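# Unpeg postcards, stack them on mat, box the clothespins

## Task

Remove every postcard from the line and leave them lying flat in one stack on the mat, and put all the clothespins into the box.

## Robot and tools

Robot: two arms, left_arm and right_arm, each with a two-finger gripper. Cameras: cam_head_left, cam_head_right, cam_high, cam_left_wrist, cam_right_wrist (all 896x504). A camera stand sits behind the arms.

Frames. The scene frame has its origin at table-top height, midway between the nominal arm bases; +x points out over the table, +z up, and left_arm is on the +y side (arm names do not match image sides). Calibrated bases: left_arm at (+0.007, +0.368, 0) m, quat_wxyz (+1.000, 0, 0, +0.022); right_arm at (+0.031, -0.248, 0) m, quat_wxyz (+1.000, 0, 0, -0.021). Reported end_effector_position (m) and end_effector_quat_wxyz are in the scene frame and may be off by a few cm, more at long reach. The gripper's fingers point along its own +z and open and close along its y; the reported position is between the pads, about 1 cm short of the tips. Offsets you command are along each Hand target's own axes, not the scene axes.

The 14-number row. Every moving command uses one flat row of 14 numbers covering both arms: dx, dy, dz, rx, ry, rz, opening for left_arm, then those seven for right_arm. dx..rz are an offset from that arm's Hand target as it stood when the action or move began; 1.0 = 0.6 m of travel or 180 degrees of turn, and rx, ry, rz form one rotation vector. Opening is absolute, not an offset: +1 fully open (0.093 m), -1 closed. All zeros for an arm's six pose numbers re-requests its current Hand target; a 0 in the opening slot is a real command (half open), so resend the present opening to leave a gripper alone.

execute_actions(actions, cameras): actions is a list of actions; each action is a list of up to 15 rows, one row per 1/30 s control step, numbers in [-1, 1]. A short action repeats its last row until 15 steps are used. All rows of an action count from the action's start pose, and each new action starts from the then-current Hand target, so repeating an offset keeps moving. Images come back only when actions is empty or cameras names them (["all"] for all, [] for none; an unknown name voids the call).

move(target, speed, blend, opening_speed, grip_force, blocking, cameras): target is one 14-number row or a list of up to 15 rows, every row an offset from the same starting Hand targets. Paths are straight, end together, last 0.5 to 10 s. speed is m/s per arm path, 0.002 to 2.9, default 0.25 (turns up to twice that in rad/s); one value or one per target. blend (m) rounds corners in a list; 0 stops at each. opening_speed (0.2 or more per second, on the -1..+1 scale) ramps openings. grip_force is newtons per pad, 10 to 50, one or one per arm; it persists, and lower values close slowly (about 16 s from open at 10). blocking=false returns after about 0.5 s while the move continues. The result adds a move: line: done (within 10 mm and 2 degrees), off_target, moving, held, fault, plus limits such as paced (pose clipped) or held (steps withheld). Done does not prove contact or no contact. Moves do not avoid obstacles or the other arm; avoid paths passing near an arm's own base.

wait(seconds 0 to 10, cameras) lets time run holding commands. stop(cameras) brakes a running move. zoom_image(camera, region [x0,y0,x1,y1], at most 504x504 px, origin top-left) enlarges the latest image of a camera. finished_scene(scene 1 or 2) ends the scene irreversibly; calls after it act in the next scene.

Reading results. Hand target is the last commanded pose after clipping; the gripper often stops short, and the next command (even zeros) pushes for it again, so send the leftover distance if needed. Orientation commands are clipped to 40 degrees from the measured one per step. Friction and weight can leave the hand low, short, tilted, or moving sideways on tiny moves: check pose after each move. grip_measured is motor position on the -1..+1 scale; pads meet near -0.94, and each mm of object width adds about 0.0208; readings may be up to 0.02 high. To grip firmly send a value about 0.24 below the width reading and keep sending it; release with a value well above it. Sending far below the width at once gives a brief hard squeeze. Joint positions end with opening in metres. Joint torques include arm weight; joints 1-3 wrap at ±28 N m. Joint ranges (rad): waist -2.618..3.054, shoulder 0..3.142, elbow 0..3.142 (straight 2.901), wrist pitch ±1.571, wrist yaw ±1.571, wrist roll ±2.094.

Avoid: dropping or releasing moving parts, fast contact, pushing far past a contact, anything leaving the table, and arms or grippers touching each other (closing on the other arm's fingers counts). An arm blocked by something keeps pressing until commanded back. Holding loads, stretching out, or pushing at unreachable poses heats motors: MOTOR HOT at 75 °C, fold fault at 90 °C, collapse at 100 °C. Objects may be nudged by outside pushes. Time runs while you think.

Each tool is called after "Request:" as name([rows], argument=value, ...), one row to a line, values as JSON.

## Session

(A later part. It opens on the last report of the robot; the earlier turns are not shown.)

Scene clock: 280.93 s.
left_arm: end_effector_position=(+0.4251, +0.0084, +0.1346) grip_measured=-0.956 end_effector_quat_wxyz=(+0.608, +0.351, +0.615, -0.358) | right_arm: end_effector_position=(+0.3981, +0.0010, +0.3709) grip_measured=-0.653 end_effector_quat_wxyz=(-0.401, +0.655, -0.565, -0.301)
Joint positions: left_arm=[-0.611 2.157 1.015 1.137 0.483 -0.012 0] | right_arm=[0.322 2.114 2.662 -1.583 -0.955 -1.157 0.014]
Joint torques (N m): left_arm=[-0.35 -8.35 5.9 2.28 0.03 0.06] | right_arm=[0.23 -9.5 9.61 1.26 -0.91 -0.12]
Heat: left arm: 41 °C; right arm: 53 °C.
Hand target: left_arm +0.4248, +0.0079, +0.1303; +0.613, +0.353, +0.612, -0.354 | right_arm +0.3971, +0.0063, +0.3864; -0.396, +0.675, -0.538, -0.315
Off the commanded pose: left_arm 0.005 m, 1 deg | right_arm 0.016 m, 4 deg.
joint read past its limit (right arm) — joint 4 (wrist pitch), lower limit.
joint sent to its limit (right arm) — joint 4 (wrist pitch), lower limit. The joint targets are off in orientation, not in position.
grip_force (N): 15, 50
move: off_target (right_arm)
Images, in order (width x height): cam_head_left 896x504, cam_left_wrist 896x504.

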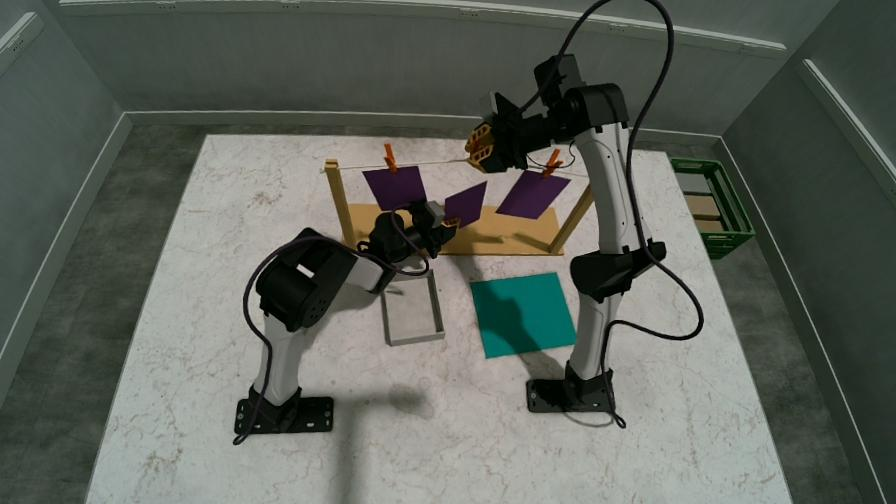

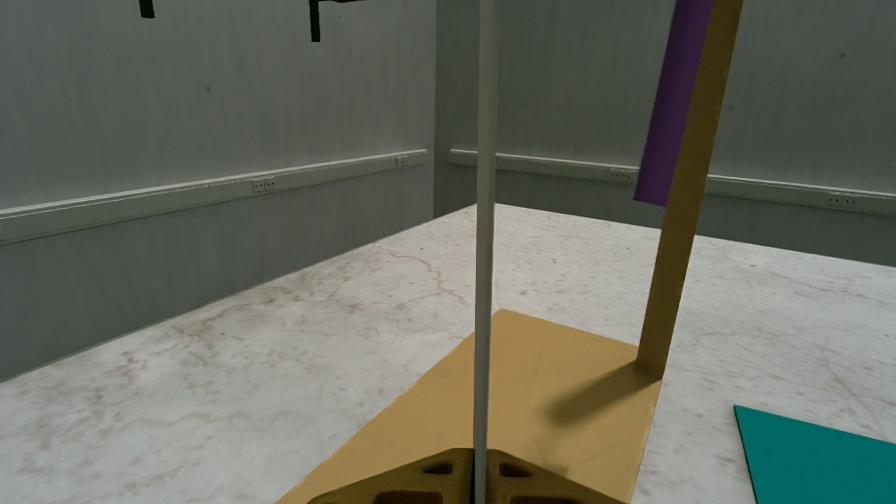

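Request:
move(target=[0,0,0,0,0,0,-1,0.0989,0.0226,0.0572,0,0,0,-1], speed=0.08, cameras=["cam_right_wrist","cam_head_left"])

Request:
move(target=[0,0,0,0,0,0,-1,0,0,0,0,0,0,-0.2], opening_speed=0.4, cameras=["cam_right_wrist","cam_head_left","cam_high"])

Request:
zoom_image(camera="cam_high", region=[385, 175, 465, 255])

Request:
zoom_image(camera="cam_right_wrist", region=[370, 400, 570, 504])

Scene clock: 285.20 s.
left_arm: end_effector_position=(+0.4251, +0.0084, +0.1338) grip_measured=-0.956 end_effector_quat_wxyz=(+0.608, +0.351, +0.616, -0.358) | right_arm: end_effector_position=(+0.4028, +0.0064, +0.3082) grip_measured=-0.653 end_effector_quat_wxyz=(-0.385, +0.667, -0.549, -0.325)
Joint positions: left_arm=[-0.611 2.159 1.015 1.138 0.483 -0.012 0] | right_arm=[0.323 1.993 2.178 -1.32 -0.995 -1.245 0.014]
Joint torques (N m): left_arm=[-0.32 -8.51 5.89 2.3 0.04 0.06] | right_arm=[0.38 -12.79 6.09 1 -0.51 -0.28]
Heat: left arm: 42 °C; right arm: 53 °C.
Hand target: left_arm +0.4248, +0.0079, +0.1303; +0.613, +0.353, +0.612, -0.354 | right_arm +0.3971, +0.0065, +0.3166; -0.396, +0.675, -0.538, -0.315
Off the commanded pose: left_arm 0.004 m, 1 deg | right_arm 0.010 m, 2 deg.
grip_force (N): 15, 50
move: done
Images, in order (width x height): cam_head_left 896x504, cam_right_wrist 896x504.

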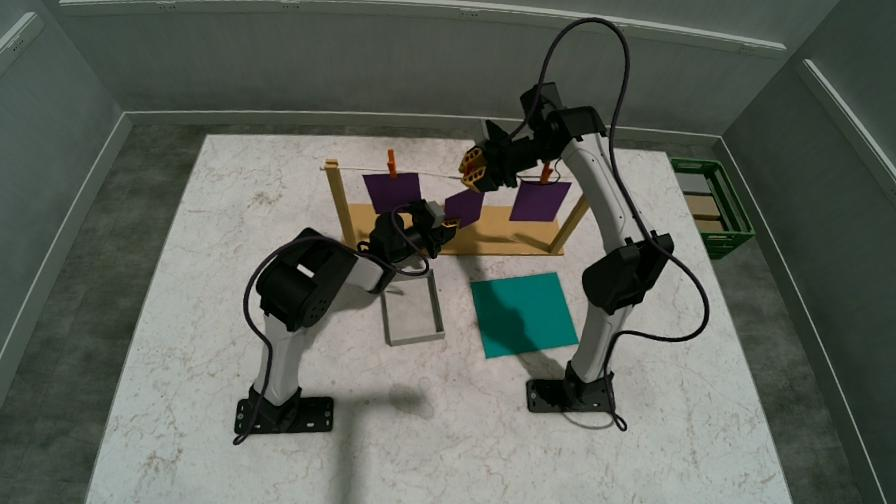

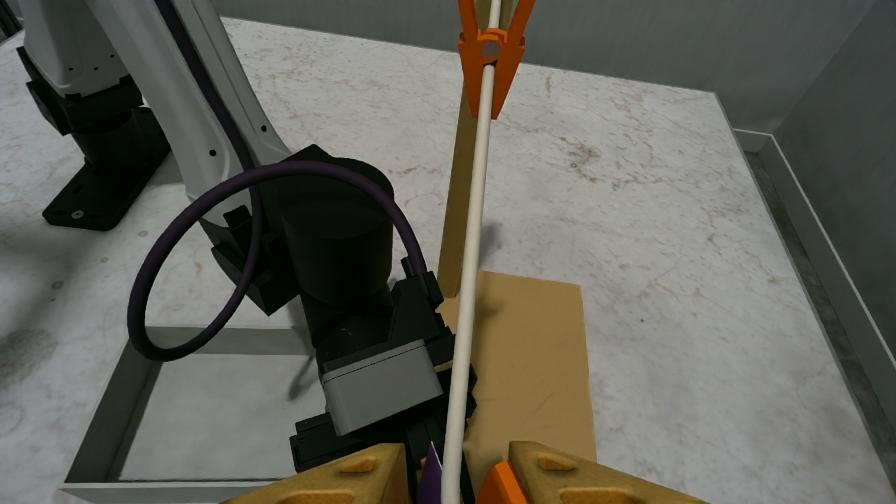

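Scene clock: 287.40 s.
left_arm: end_effector_position=(+0.4251, +0.0084, +0.1338) grip_measured=-0.956 end_effector_quat_wxyz=(+0.608, +0.351, +0.616, -0.358) | right_arm: end_effector_position=(+0.4030, +0.0065, +0.3068) grip_measured=-0.202 end_effector_quat_wxyz=(-0.384, +0.667, -0.549, -0.325)
Joint positions: left_arm=[-0.611 2.159 1.015 1.138 0.483 -0.012 0] | right_arm=[0.323 1.993 2.173 -1.317 -0.995 -1.245 0.036]
Joint torques (N m): left_arm=[-0.31 -8.5 5.89 2.3 0.03 0.06] | right_arm=[0.38 -12.82 6.42 0.98 -0.52 -0.27]
Heat: left arm: 43 °C; right arm: 52 °C.
Hand target: left_arm +0.4248, +0.0079, +0.1303; +0.613, +0.353, +0.612, -0.354 | right_arm +0.3971, +0.0065, +0.3166; -0.396, +0.675, -0.538, -0.315
Off the commanded pose: left_arm 0.004 m, 1 deg | right_arm 0.011 m, 2 deg.
grip_force (N): 15, 50
move: off_target (right_arm)
Images, in order (width x height): cam_head_left 896x504, cam_high 896x504, cam_right_wrist 896x504.

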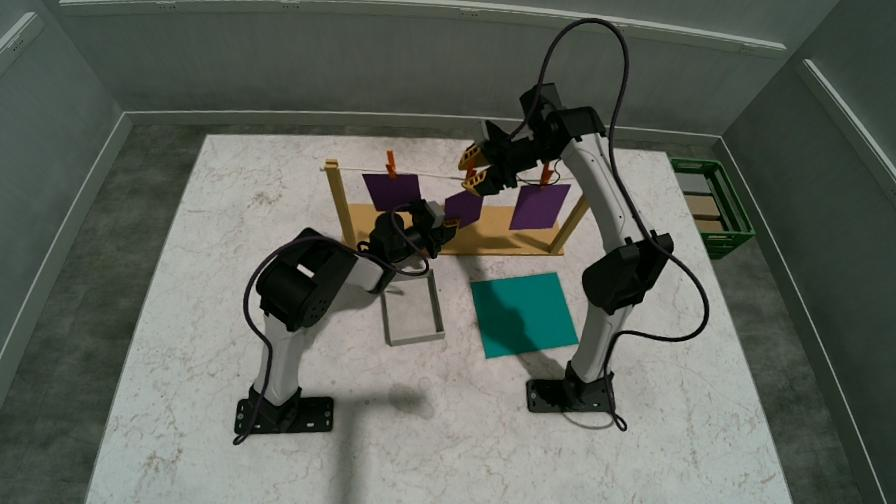

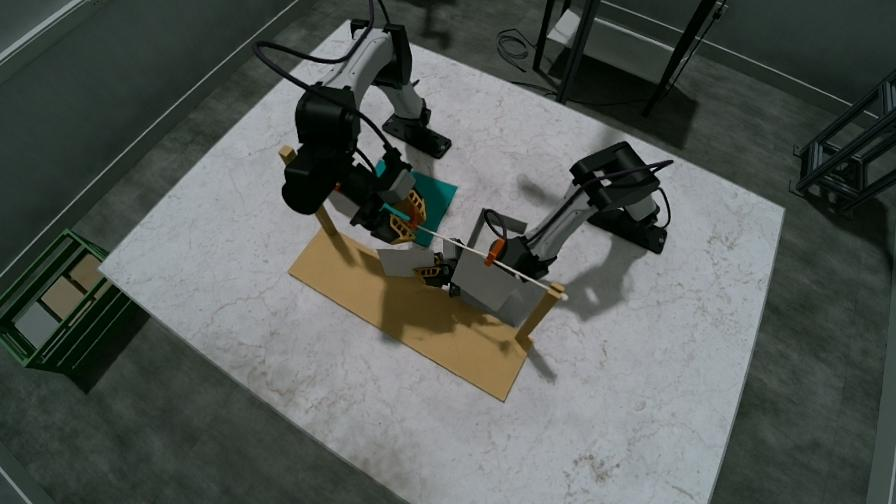

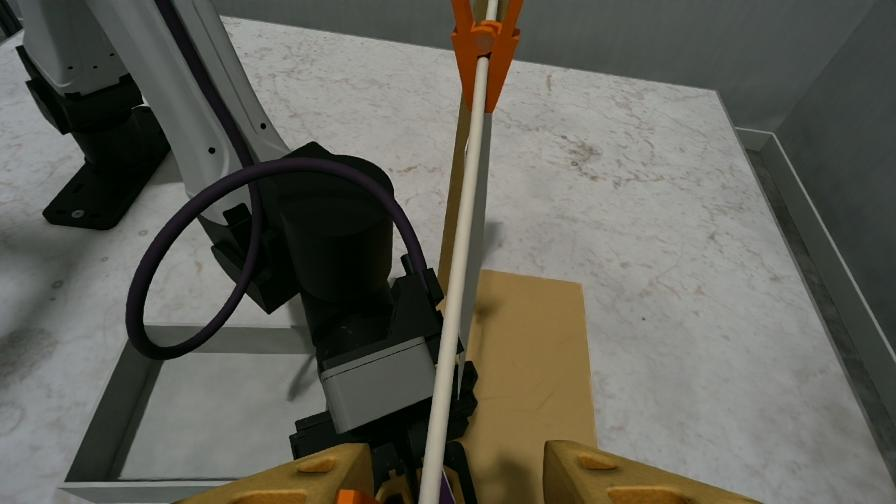

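Scaled by 6.300 from the camera's 896x504 image, which has a finer 1280x720 frame.

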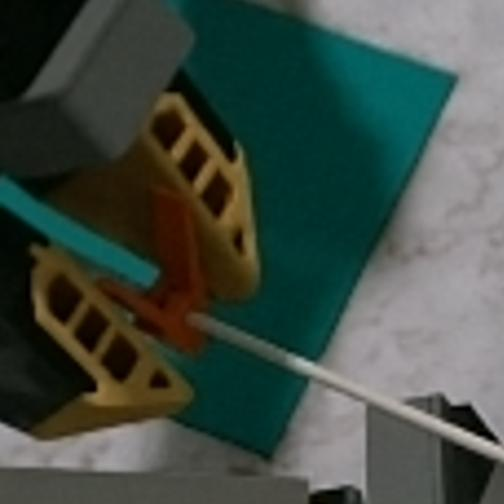

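Scaled by 2.520 from the camera's 896x504 image, which has a finer 1280x720 frame.

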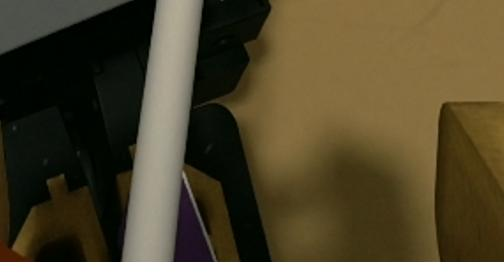

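Request:
move([
  [0,0,0,0,0,0,-1,0,0,0,0,0,0,0.6],
  [0,0,0,0,0,0,-1,0,0,-0.1333,0,0,0,0.6],
], speed=0.1, opening_speed=0.8, cameras=["cam_right_wrist","cam_high"])

Request:
zoom_image(camera="cam_high", region=[385, 175, 465, 255])

Request:
zoom_image(camera="cam_right_wrist", region=[330, 200, 630, 504])

Scene clock: 297.20 s.
left_arm: end_effector_position=(+0.4251, +0.0084, +0.1338) grip_measured=-0.956 end_effector_quat_wxyz=(+0.608, +0.351, +0.616, -0.358) | right_arm: end_effector_position=(+0.4088, -0.0619, +0.3428) grip_measured=+0.598 end_effector_quat_wxyz=(-0.422, +0.648, -0.559, -0.300)
Joint positions: left_arm=[-0.611 2.159 1.015 1.138 0.483 -0.012 0] | right_arm=[0.144 1.993 2.323 -1.547 -1.052 -1.41 0.074]
Joint torques (N m): left_arm=[-0.32 -8.49 5.93 2.29 0.04 0.05] | right_arm=[-0.1 -12.94 5.81 0.64 -0.71 -0.3]
Heat: left arm: 45 °C; right arm: 51 °C.
Hand target: left_arm +0.4248, +0.0079, +0.1303; +0.613, +0.353, +0.612, -0.354 | right_arm +0.3971, -0.0633, +0.3557; -0.396, +0.675, -0.538, -0.315
Off the commanded pose: left_arm 0.004 m, 1 deg | right_arm 0.018 m, 5 deg.
joint sent to its limit (right arm) — joint 4 (wrist pitch), lower limit. The joint targets are off in orientation, not in position.
grip_force (N): 15, 50
move: off_target (right_arm)
Images, in order (width x height): cam_high 896x504, cam_right_wrist 896x504.

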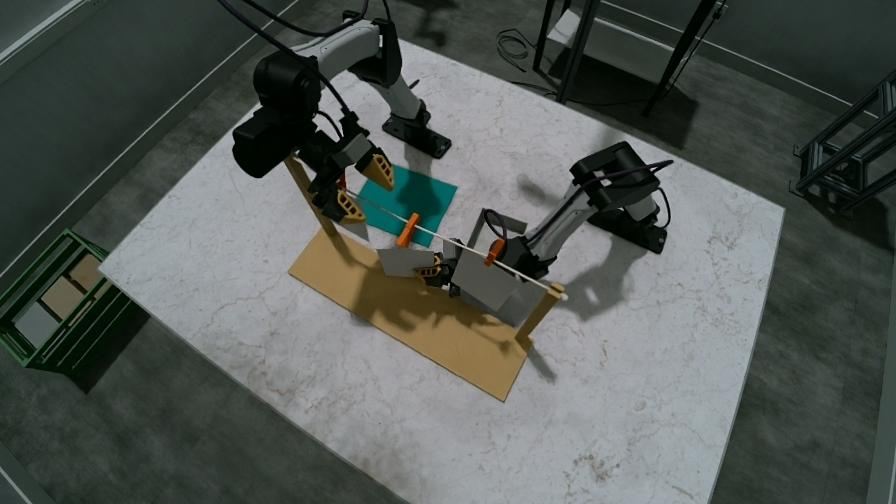

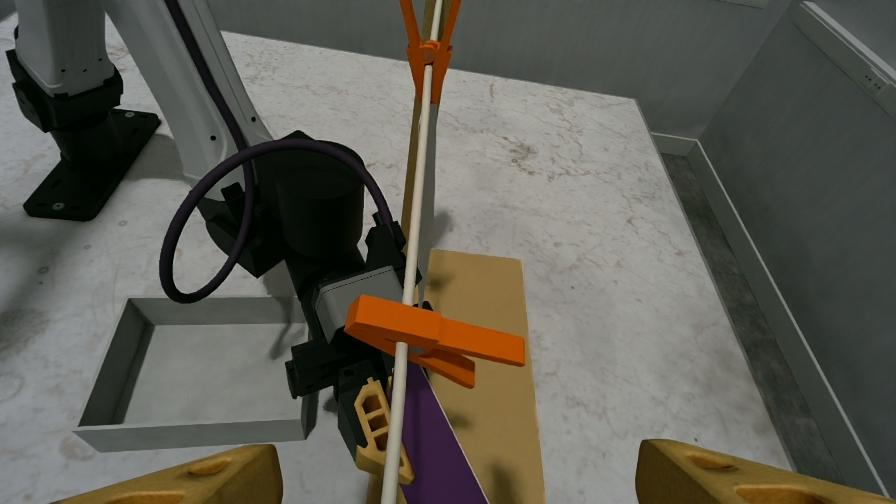

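Scaled by 6.300 from the camera's 896x504 image, which has a finer 1280x720 frame.

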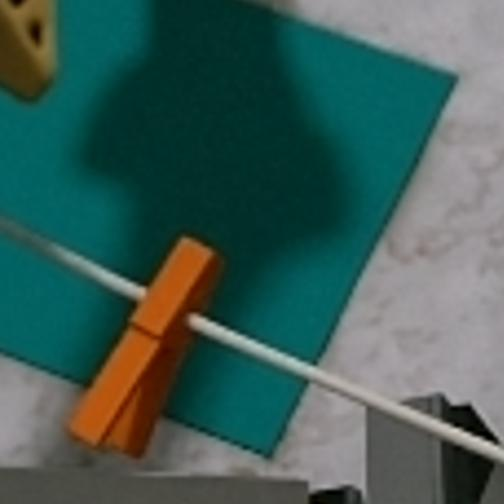

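Scaled by 1.658 from the camera's 896x504 image, which has a finer 1280x720 frame.

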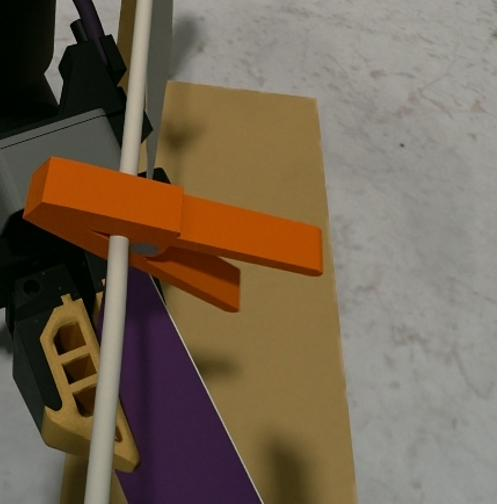

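Request:
move([
  [0,0,-0.22,0,0,0,-1,0,0,0,0,0,0,0.6],
  [0,0.1,-0.27,0,0,0,-1,0,0,0,0,0,0,0.6],
], speed=0.12, blend=[0.02,0], cameras=["cam_left_wrist","cam_head_left","cam_head_right","cam_high"])

Scene clock: 316.00 s.
left_arm: end_effector_position=(+0.3961, +0.1812, +0.1291) grip_measured=-0.956 end_effector_quat_wxyz=(+0.615, +0.342, +0.620, -0.347) | right_arm: end_effector_position=(+0.4087, -0.0619, +0.3428) grip_measured=+0.598 end_effector_quat_wxyz=(-0.422, +0.648, -0.559, -0.300)
Joint positions: left_arm=[-0.186 1.963 0.597 1.361 0.874 -0.007 0] | right_arm=[0.144 1.993 2.323 -1.547 -1.052 -1.41 0.074]
Joint torques (N m): left_arm=[-0.03 -6.37 6.34 1.86 0.43 0] | right_arm=[-0.09 -12.93 5.81 0.63 -0.68 -0.3]
Heat: left arm: 47 °C; right arm: 51 °C.
Hand target: left_arm +0.3958, +0.1783, +0.1302; +0.613, +0.353, +0.612, -0.354 | right_arm +0.3971, -0.0633, +0.3557; -0.396, +0.675, -0.538, -0.315
Off the commanded pose: left_arm 0.003 m, 2 deg | right_arm 0.017 m, 5 deg.
joint sent to its limit (right arm) — joint 4 (wrist pitch), lower limit. The joint targets are off in orientation, not in position.
grip_force (N): 15, 50
move: off_target (right_arm)
Images, in order (width x height): cam_head_left 896x504, cam_head_right 896x504, cam_high 896x504, cam_left_wrist 896x504.

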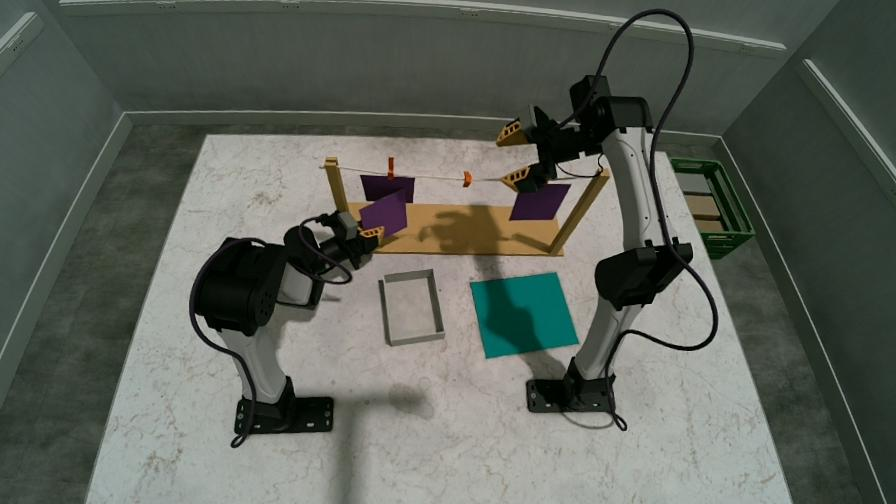

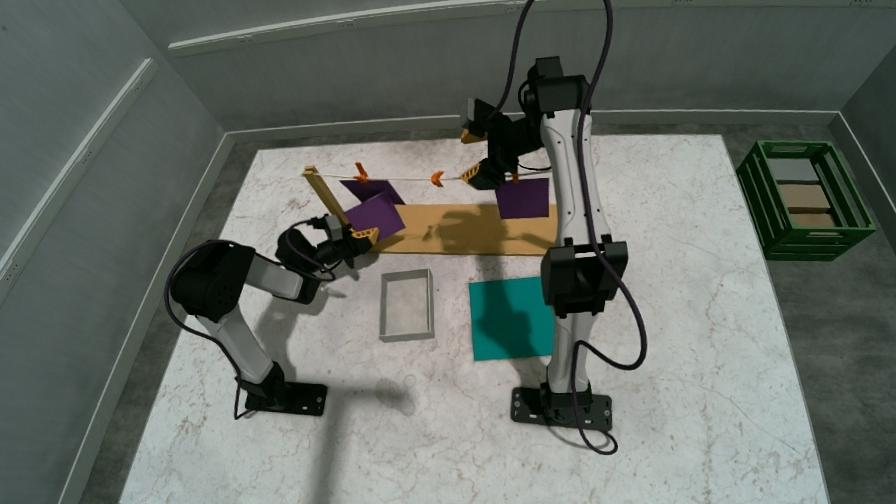

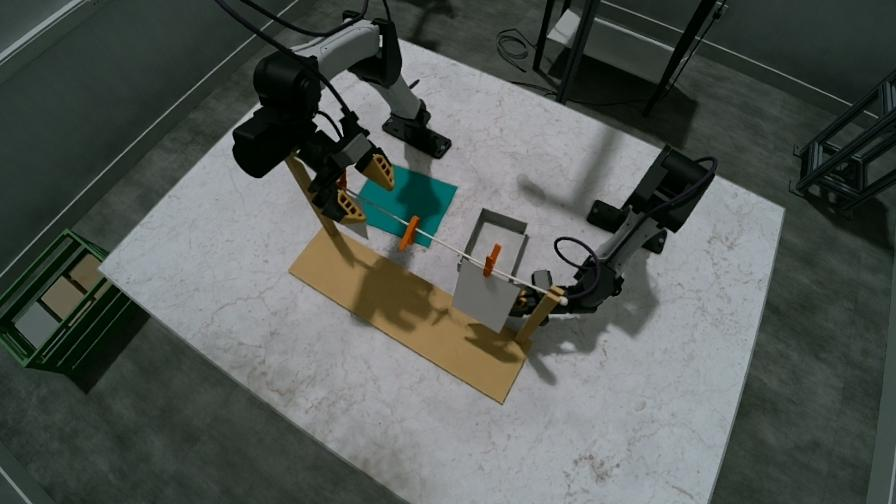

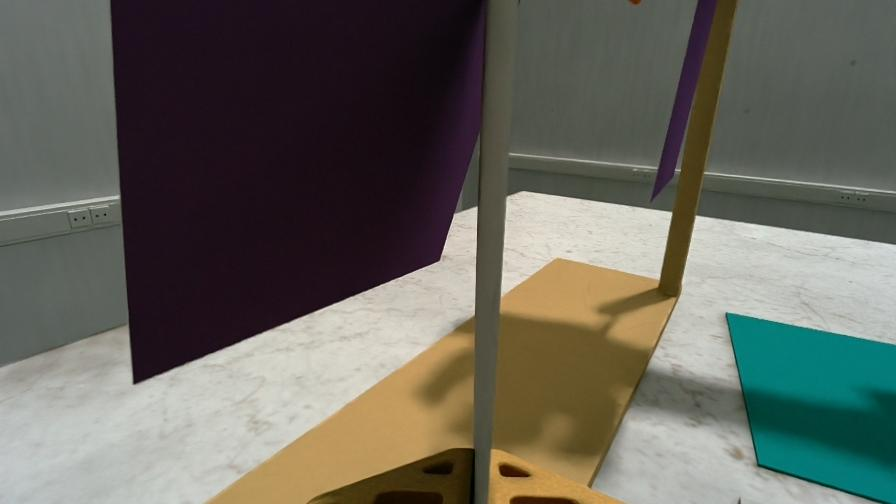

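Request:
move([
  [0,-0.12,0,0,0,0,-1,0,0,0,0,0,0,0.6],
  [-0.117,-0.27,0,0,0,0,-1,0,0,0,0,0,0,0.6],
], speed=0.15, blend=[0.02,0], cameras=["cam_left_wrist","cam_head_left","cam_head_right"])

Scene clock: 321.00 s.
left_arm: end_effector_position=(+0.2554, +0.0981, +0.1937) grip_measured=-0.956 end_effector_quat_wxyz=(+0.606, +0.353, +0.618, -0.356) | right_arm: end_effector_position=(+0.4087, -0.0619, +0.3428) grip_measured=+0.598 end_effector_quat_wxyz=(-0.422, +0.648, -0.559, -0.300)
Joint positions: left_arm=[-0.688 1.285 0.304 0.969 0.405 -0.007 0] | right_arm=[0.144 1.993 2.323 -1.547 -1.052 -1.41 0.074]
Joint torques (N m): left_arm=[-0.53 -4.44 7.75 2.02 0.03 0] | right_arm=[-0.09 -12.97 5.82 0.64 -0.68 -0.3]
Heat: left arm: 46 °C; right arm: 52 °C.
Hand target: left_arm +0.2554, +0.0973, +0.2003; +0.613, +0.353, +0.612, -0.354 | right_arm +0.3971, -0.0633, +0.3557; -0.396, +0.675, -0.538, -0.315
Off the commanded pose: left_arm 0.007 m, 1 deg | right_arm 0.017 m, 5 deg.
joint sent to its limit (right arm) — joint 4 (wrist pitch), lower limit. The joint targets are off in orientation, not in position.
grip_force (N): 15, 50
move: off_target (right_arm)
Images, in order (width x height): cam_head_left 896x504, cam_head_right 896x504, cam_left_wrist 896x504.

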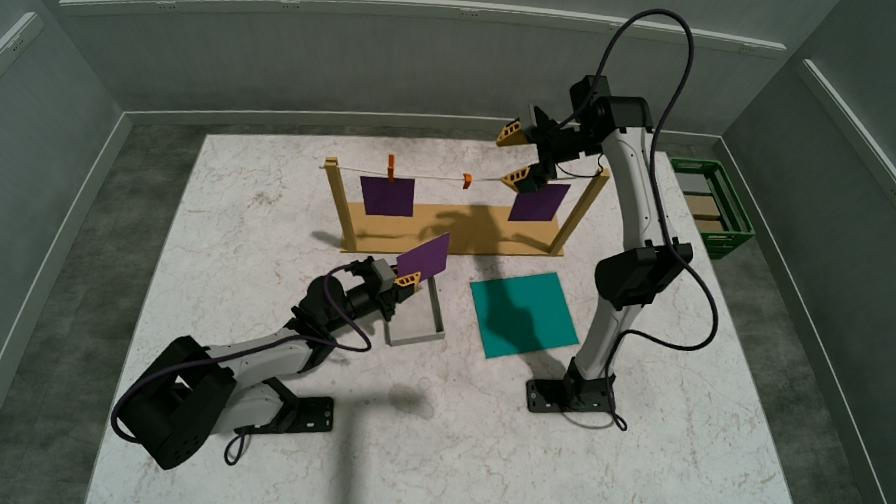

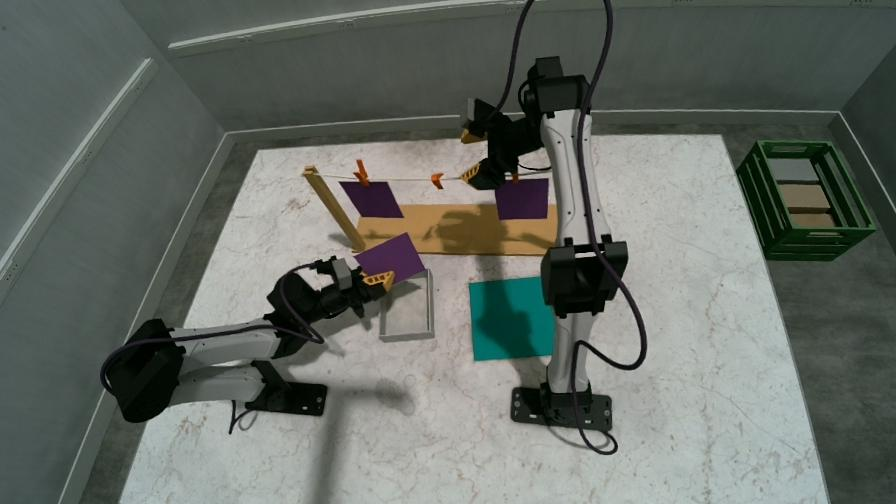

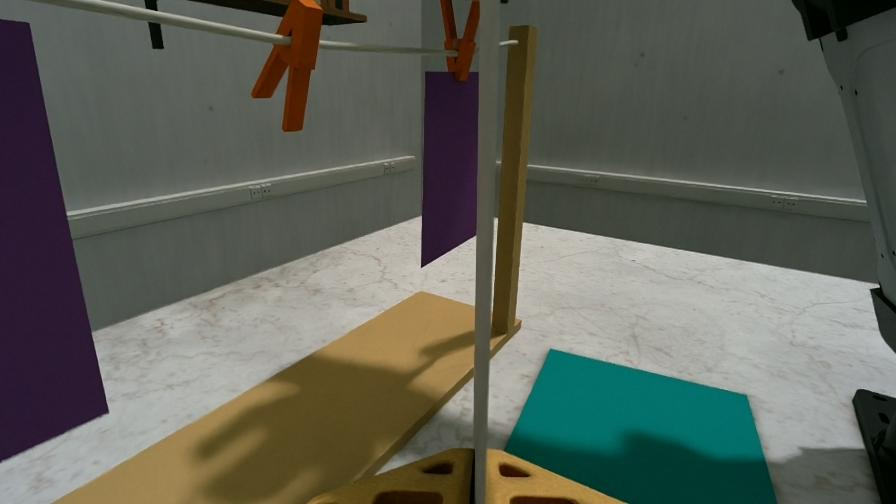

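Request:
move(target=[-0.0167,-0.1,0.173,0.2189,-0.0017,0.5136,-1,0,0,0,0,0,0,0.6], speed=0.4, cameras=["cam_left_wrist","cam_head_left","cam_head_right"])

Scene clock: 349.17 s.
left_arm: end_effector_position=(+0.2535, -0.0183, +0.2079) grip_measured=-0.956 end_effector_quat_wxyz=(+0.538, +0.842, +0.039, +0.020) | right_arm: end_effector_position=(+0.4087, -0.0619, +0.3428) grip_measured=+0.598 end_effector_quat_wxyz=(-0.422, +0.648, -0.559, -0.300)
Joint positions: left_arm=[-0.829 1.58 1.098 -0.063 0.626 1.904 0] | right_arm=[0.144 1.993 2.323 -1.547 -1.052 -1.41 0.074]
Joint torques (N m): left_arm=[-0.46 -5.41 10.37 1.7 0.31 0.05] | right_arm=[-0.09 -12.93 5.79 0.64 -0.69 -0.3]
Heat: left arm: 44 °C; right arm: 55 °C.
Hand target: left_arm +0.2553, -0.0226, +0.2104; +0.537, +0.843, +0.033, +0.022 | right_arm +0.3971, -0.0633, +0.3557; -0.396, +0.675, -0.538, -0.315
Off the commanded pose: left_arm 0.005 m, 1 deg | right_arm 0.017 m, 5 deg.
joint sent to its limit (right arm) — joint 4 (wrist pitch), lower limit. The joint targets are off in orientation, not in position.
grip_force (N): 15, 50
move: off_target (right_arm)
Images, in order (width x height): cam_head_left 896x504, cam_head_right 896x504, cam_left_wrist 896x504.

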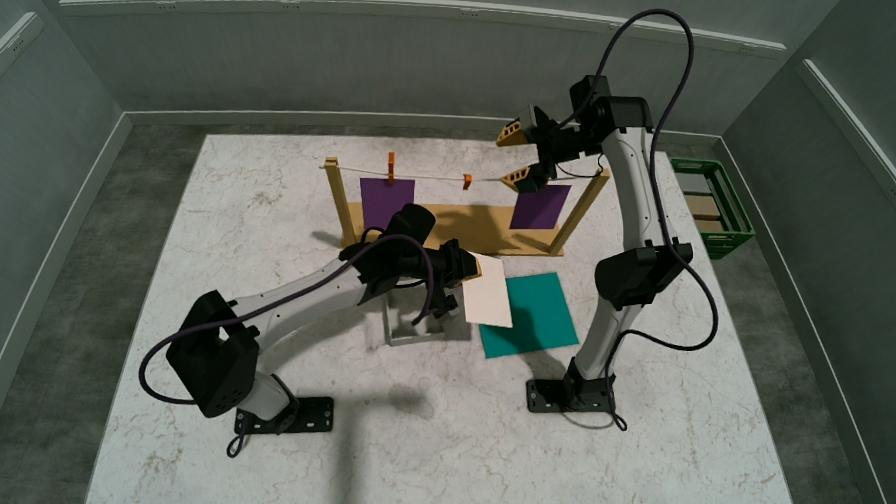

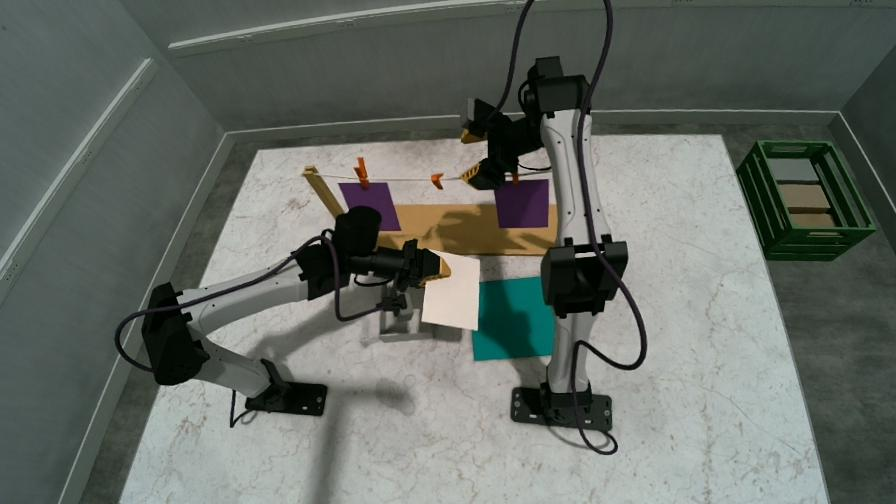

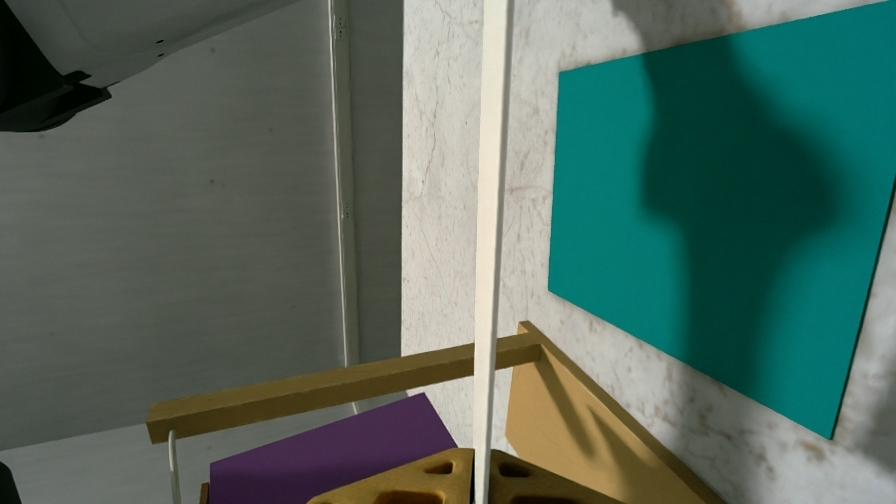

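Request:
move(target=[0.0198,-0.0855,0.25,0,0,0,-1,0,0,0,0,0,0,0.6], speed=0.2, cameras=["cam_left_wrist","cam_head_left","cam_head_right"])

Request:
zoom_image(camera="cam_head_left", region=[420, 230, 620, 370])

Request:
zoom_image(camera="cam_head_right", region=[420, 230, 620, 370])

Scene clock: 363.77 s.
left_arm: end_effector_position=(+0.2721, -0.1285, +0.0956) grip_measured=-0.956 end_effector_quat_wxyz=(+0.526, +0.849, +0.031, +0.018) | right_arm: end_effector_position=(+0.4087, -0.0619, +0.3428) grip_measured=+0.598 end_effector_quat_wxyz=(-0.422, +0.648, -0.559, -0.300)
Joint positions: left_arm=[-0.98 2.094 1.293 0.27 0.499 1.842 0] | right_arm=[0.144 1.993 2.323 -1.547 -1.052 -1.41 0.074]
Joint torques (N m): left_arm=[-0.27 -8.99 9.28 2.1 0.27 -0.26] | right_arm=[-0.1 -12.94 5.85 0.64 -0.69 -0.3]
Heat: left arm: 43 °C; right arm: 56 °C.
Hand target: left_arm +0.2764, -0.1356, +0.1005; +0.537, +0.843, +0.033, +0.022 | right_arm +0.3971, -0.0633, +0.3557; -0.396, +0.675, -0.538, -0.315
Off the commanded pose: left_arm 0.010 m, 1 deg | right_arm 0.017 m, 5 deg.
joint sent to its limit (right arm) — joint 4 (wrist pitch), lower limit. The joint targets are off in orientation, not in position.
grip_force (N): 15, 50
move: off_target (right_arm)
Images, in order (width x height): cam_head_left 896x504, cam_head_right 896x504, cam_left_wrist 896x504.

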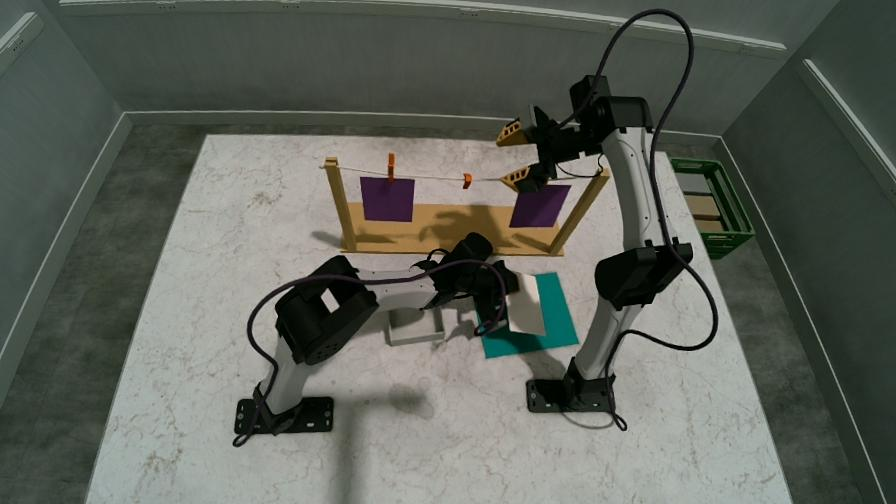

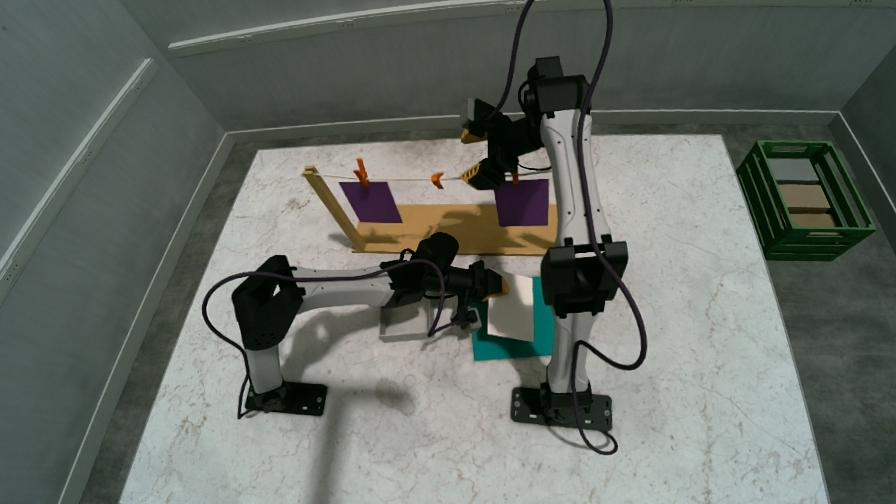

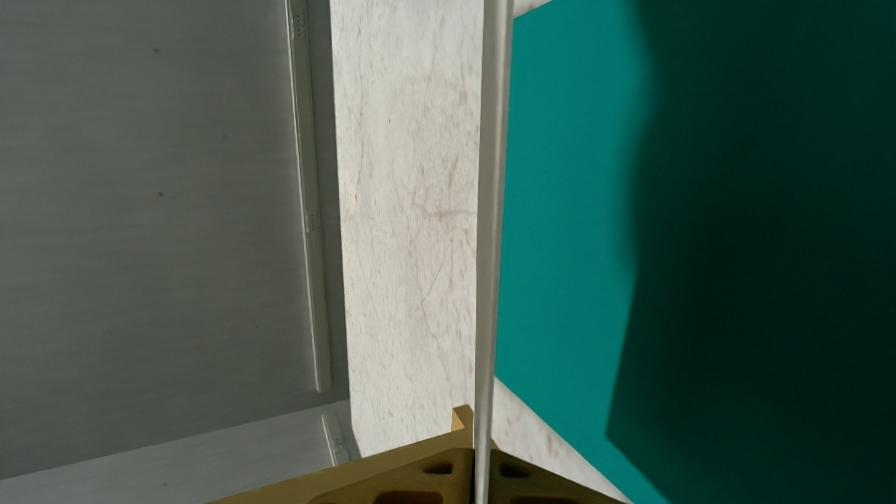

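Scaled by 2.520 from the camera's 896x504 image, which has a finer 1280x720 frame.

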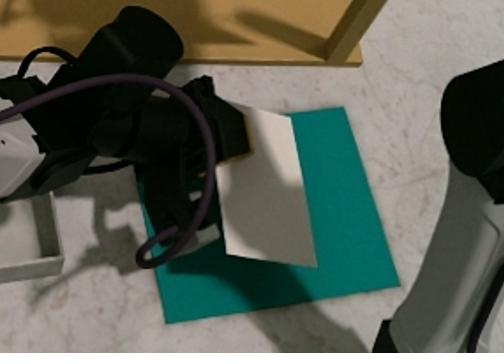

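Scaled by 2.520 from the camera's 896x504 image, which has a finer 1280x720 frame.

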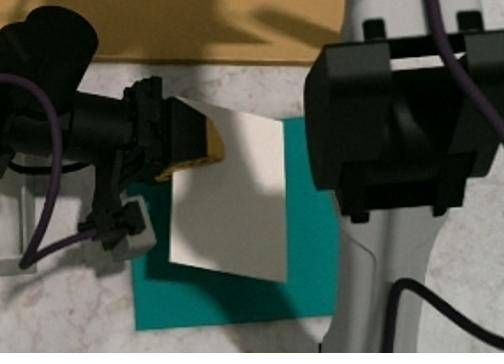

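Request:
move(target=[0,-0.068,0.0317,0,0,0,-1,0,0,0,0,0,0,0.6], speed=0.1, cameras=["cam_left_wrist","cam_head_left","cam_head_right"])

Request:
zoom_image(camera="cam_head_left", region=[420, 230, 620, 370])

Request:
zoom_image(camera="cam_head_right", region=[420, 230, 620, 370])

Scene clock: 379.90 s.
left_arm: end_effector_position=(+0.2764, -0.1341, +0.0603) grip_measured=-0.956 end_effector_quat_wxyz=(+0.535, +0.844, +0.028, +0.024) | right_arm: end_effector_position=(+0.4087, -0.0619, +0.3428) grip_measured=+0.598 end_effector_quat_wxyz=(-0.422, +0.648, -0.559, -0.300)
Joint positions: left_arm=[-0.98 2.196 1.271 0.417 0.498 1.842 0] | right_arm=[0.144 1.993 2.323 -1.547 -1.052 -1.41 0.074]
Joint torques (N m): left_arm=[-0.32 -9.42 6.74 2.09 0.26 -0.26] | right_arm=[-0.08 -12.96 5.85 0.64 -0.69 -0.3]
Heat: left arm: 45 °C; right arm: 57 °C.
Hand target: left_arm +0.2764, -0.1355, +0.0555; +0.537, +0.843, +0.033, +0.022 | right_arm +0.3971, -0.0633, +0.3557; -0.396, +0.675, -0.538, -0.315
Off the commanded pose: left_arm 0.005 m, 1 deg | right_arm 0.017 m, 5 deg.
joint sent to its limit (right arm) — joint 4 (wrist pitch), lower limit. The joint targets are off in orientation, not in position.
grip_force (N): 15, 50
move: off_target (right_arm)
Images, in order (width x height): cam_head_left 896x504, cam_head_right 896x504, cam_left_wrist 896x504.

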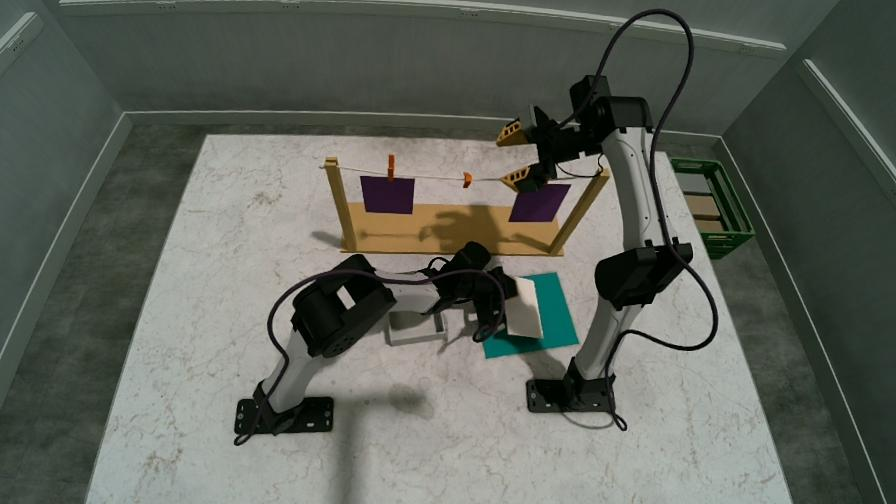

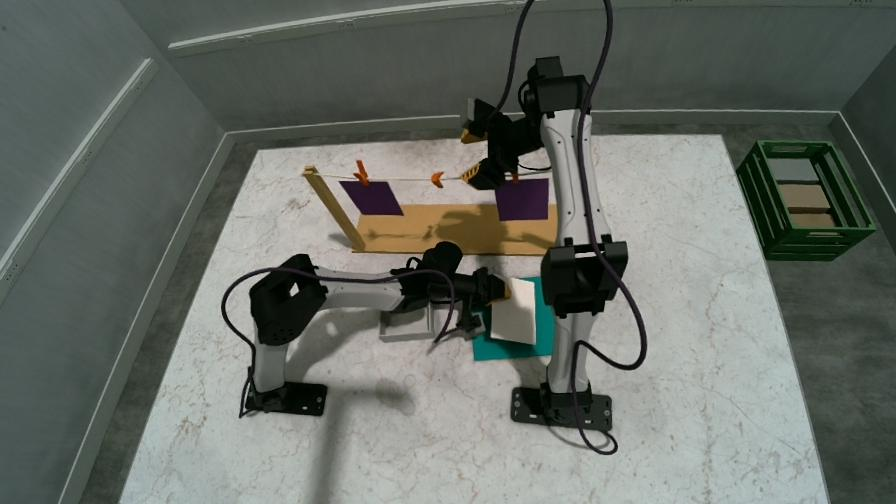

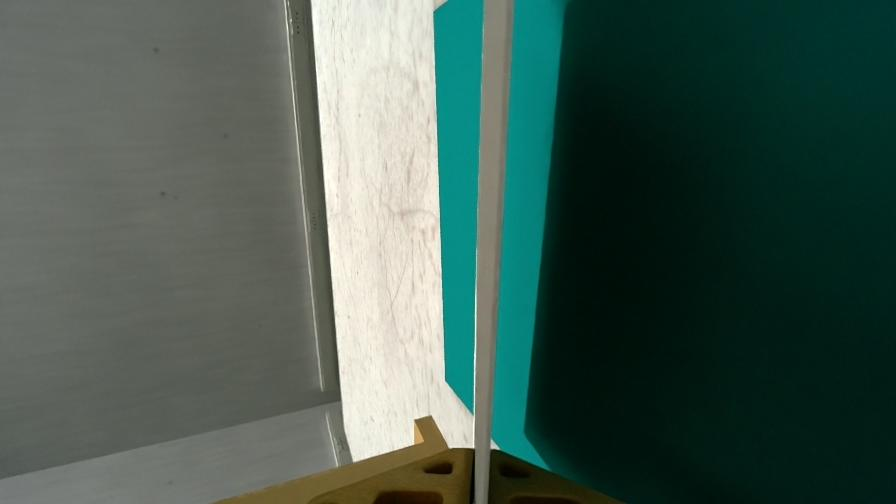

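Scaled by 2.520 from the camera's 896x504 image, which has a finer 1280x720 frame.

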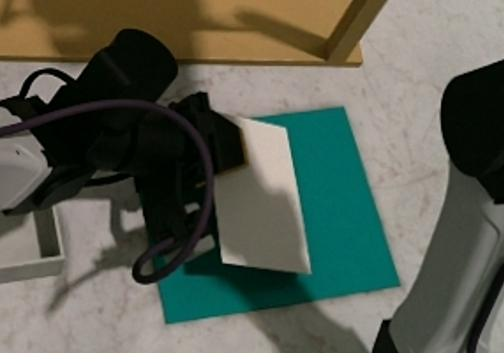

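Scaled by 2.520 from the camera's 896x504 image, which has a finer 1280x720 frame.

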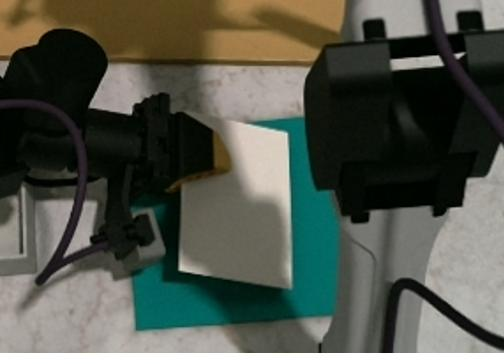

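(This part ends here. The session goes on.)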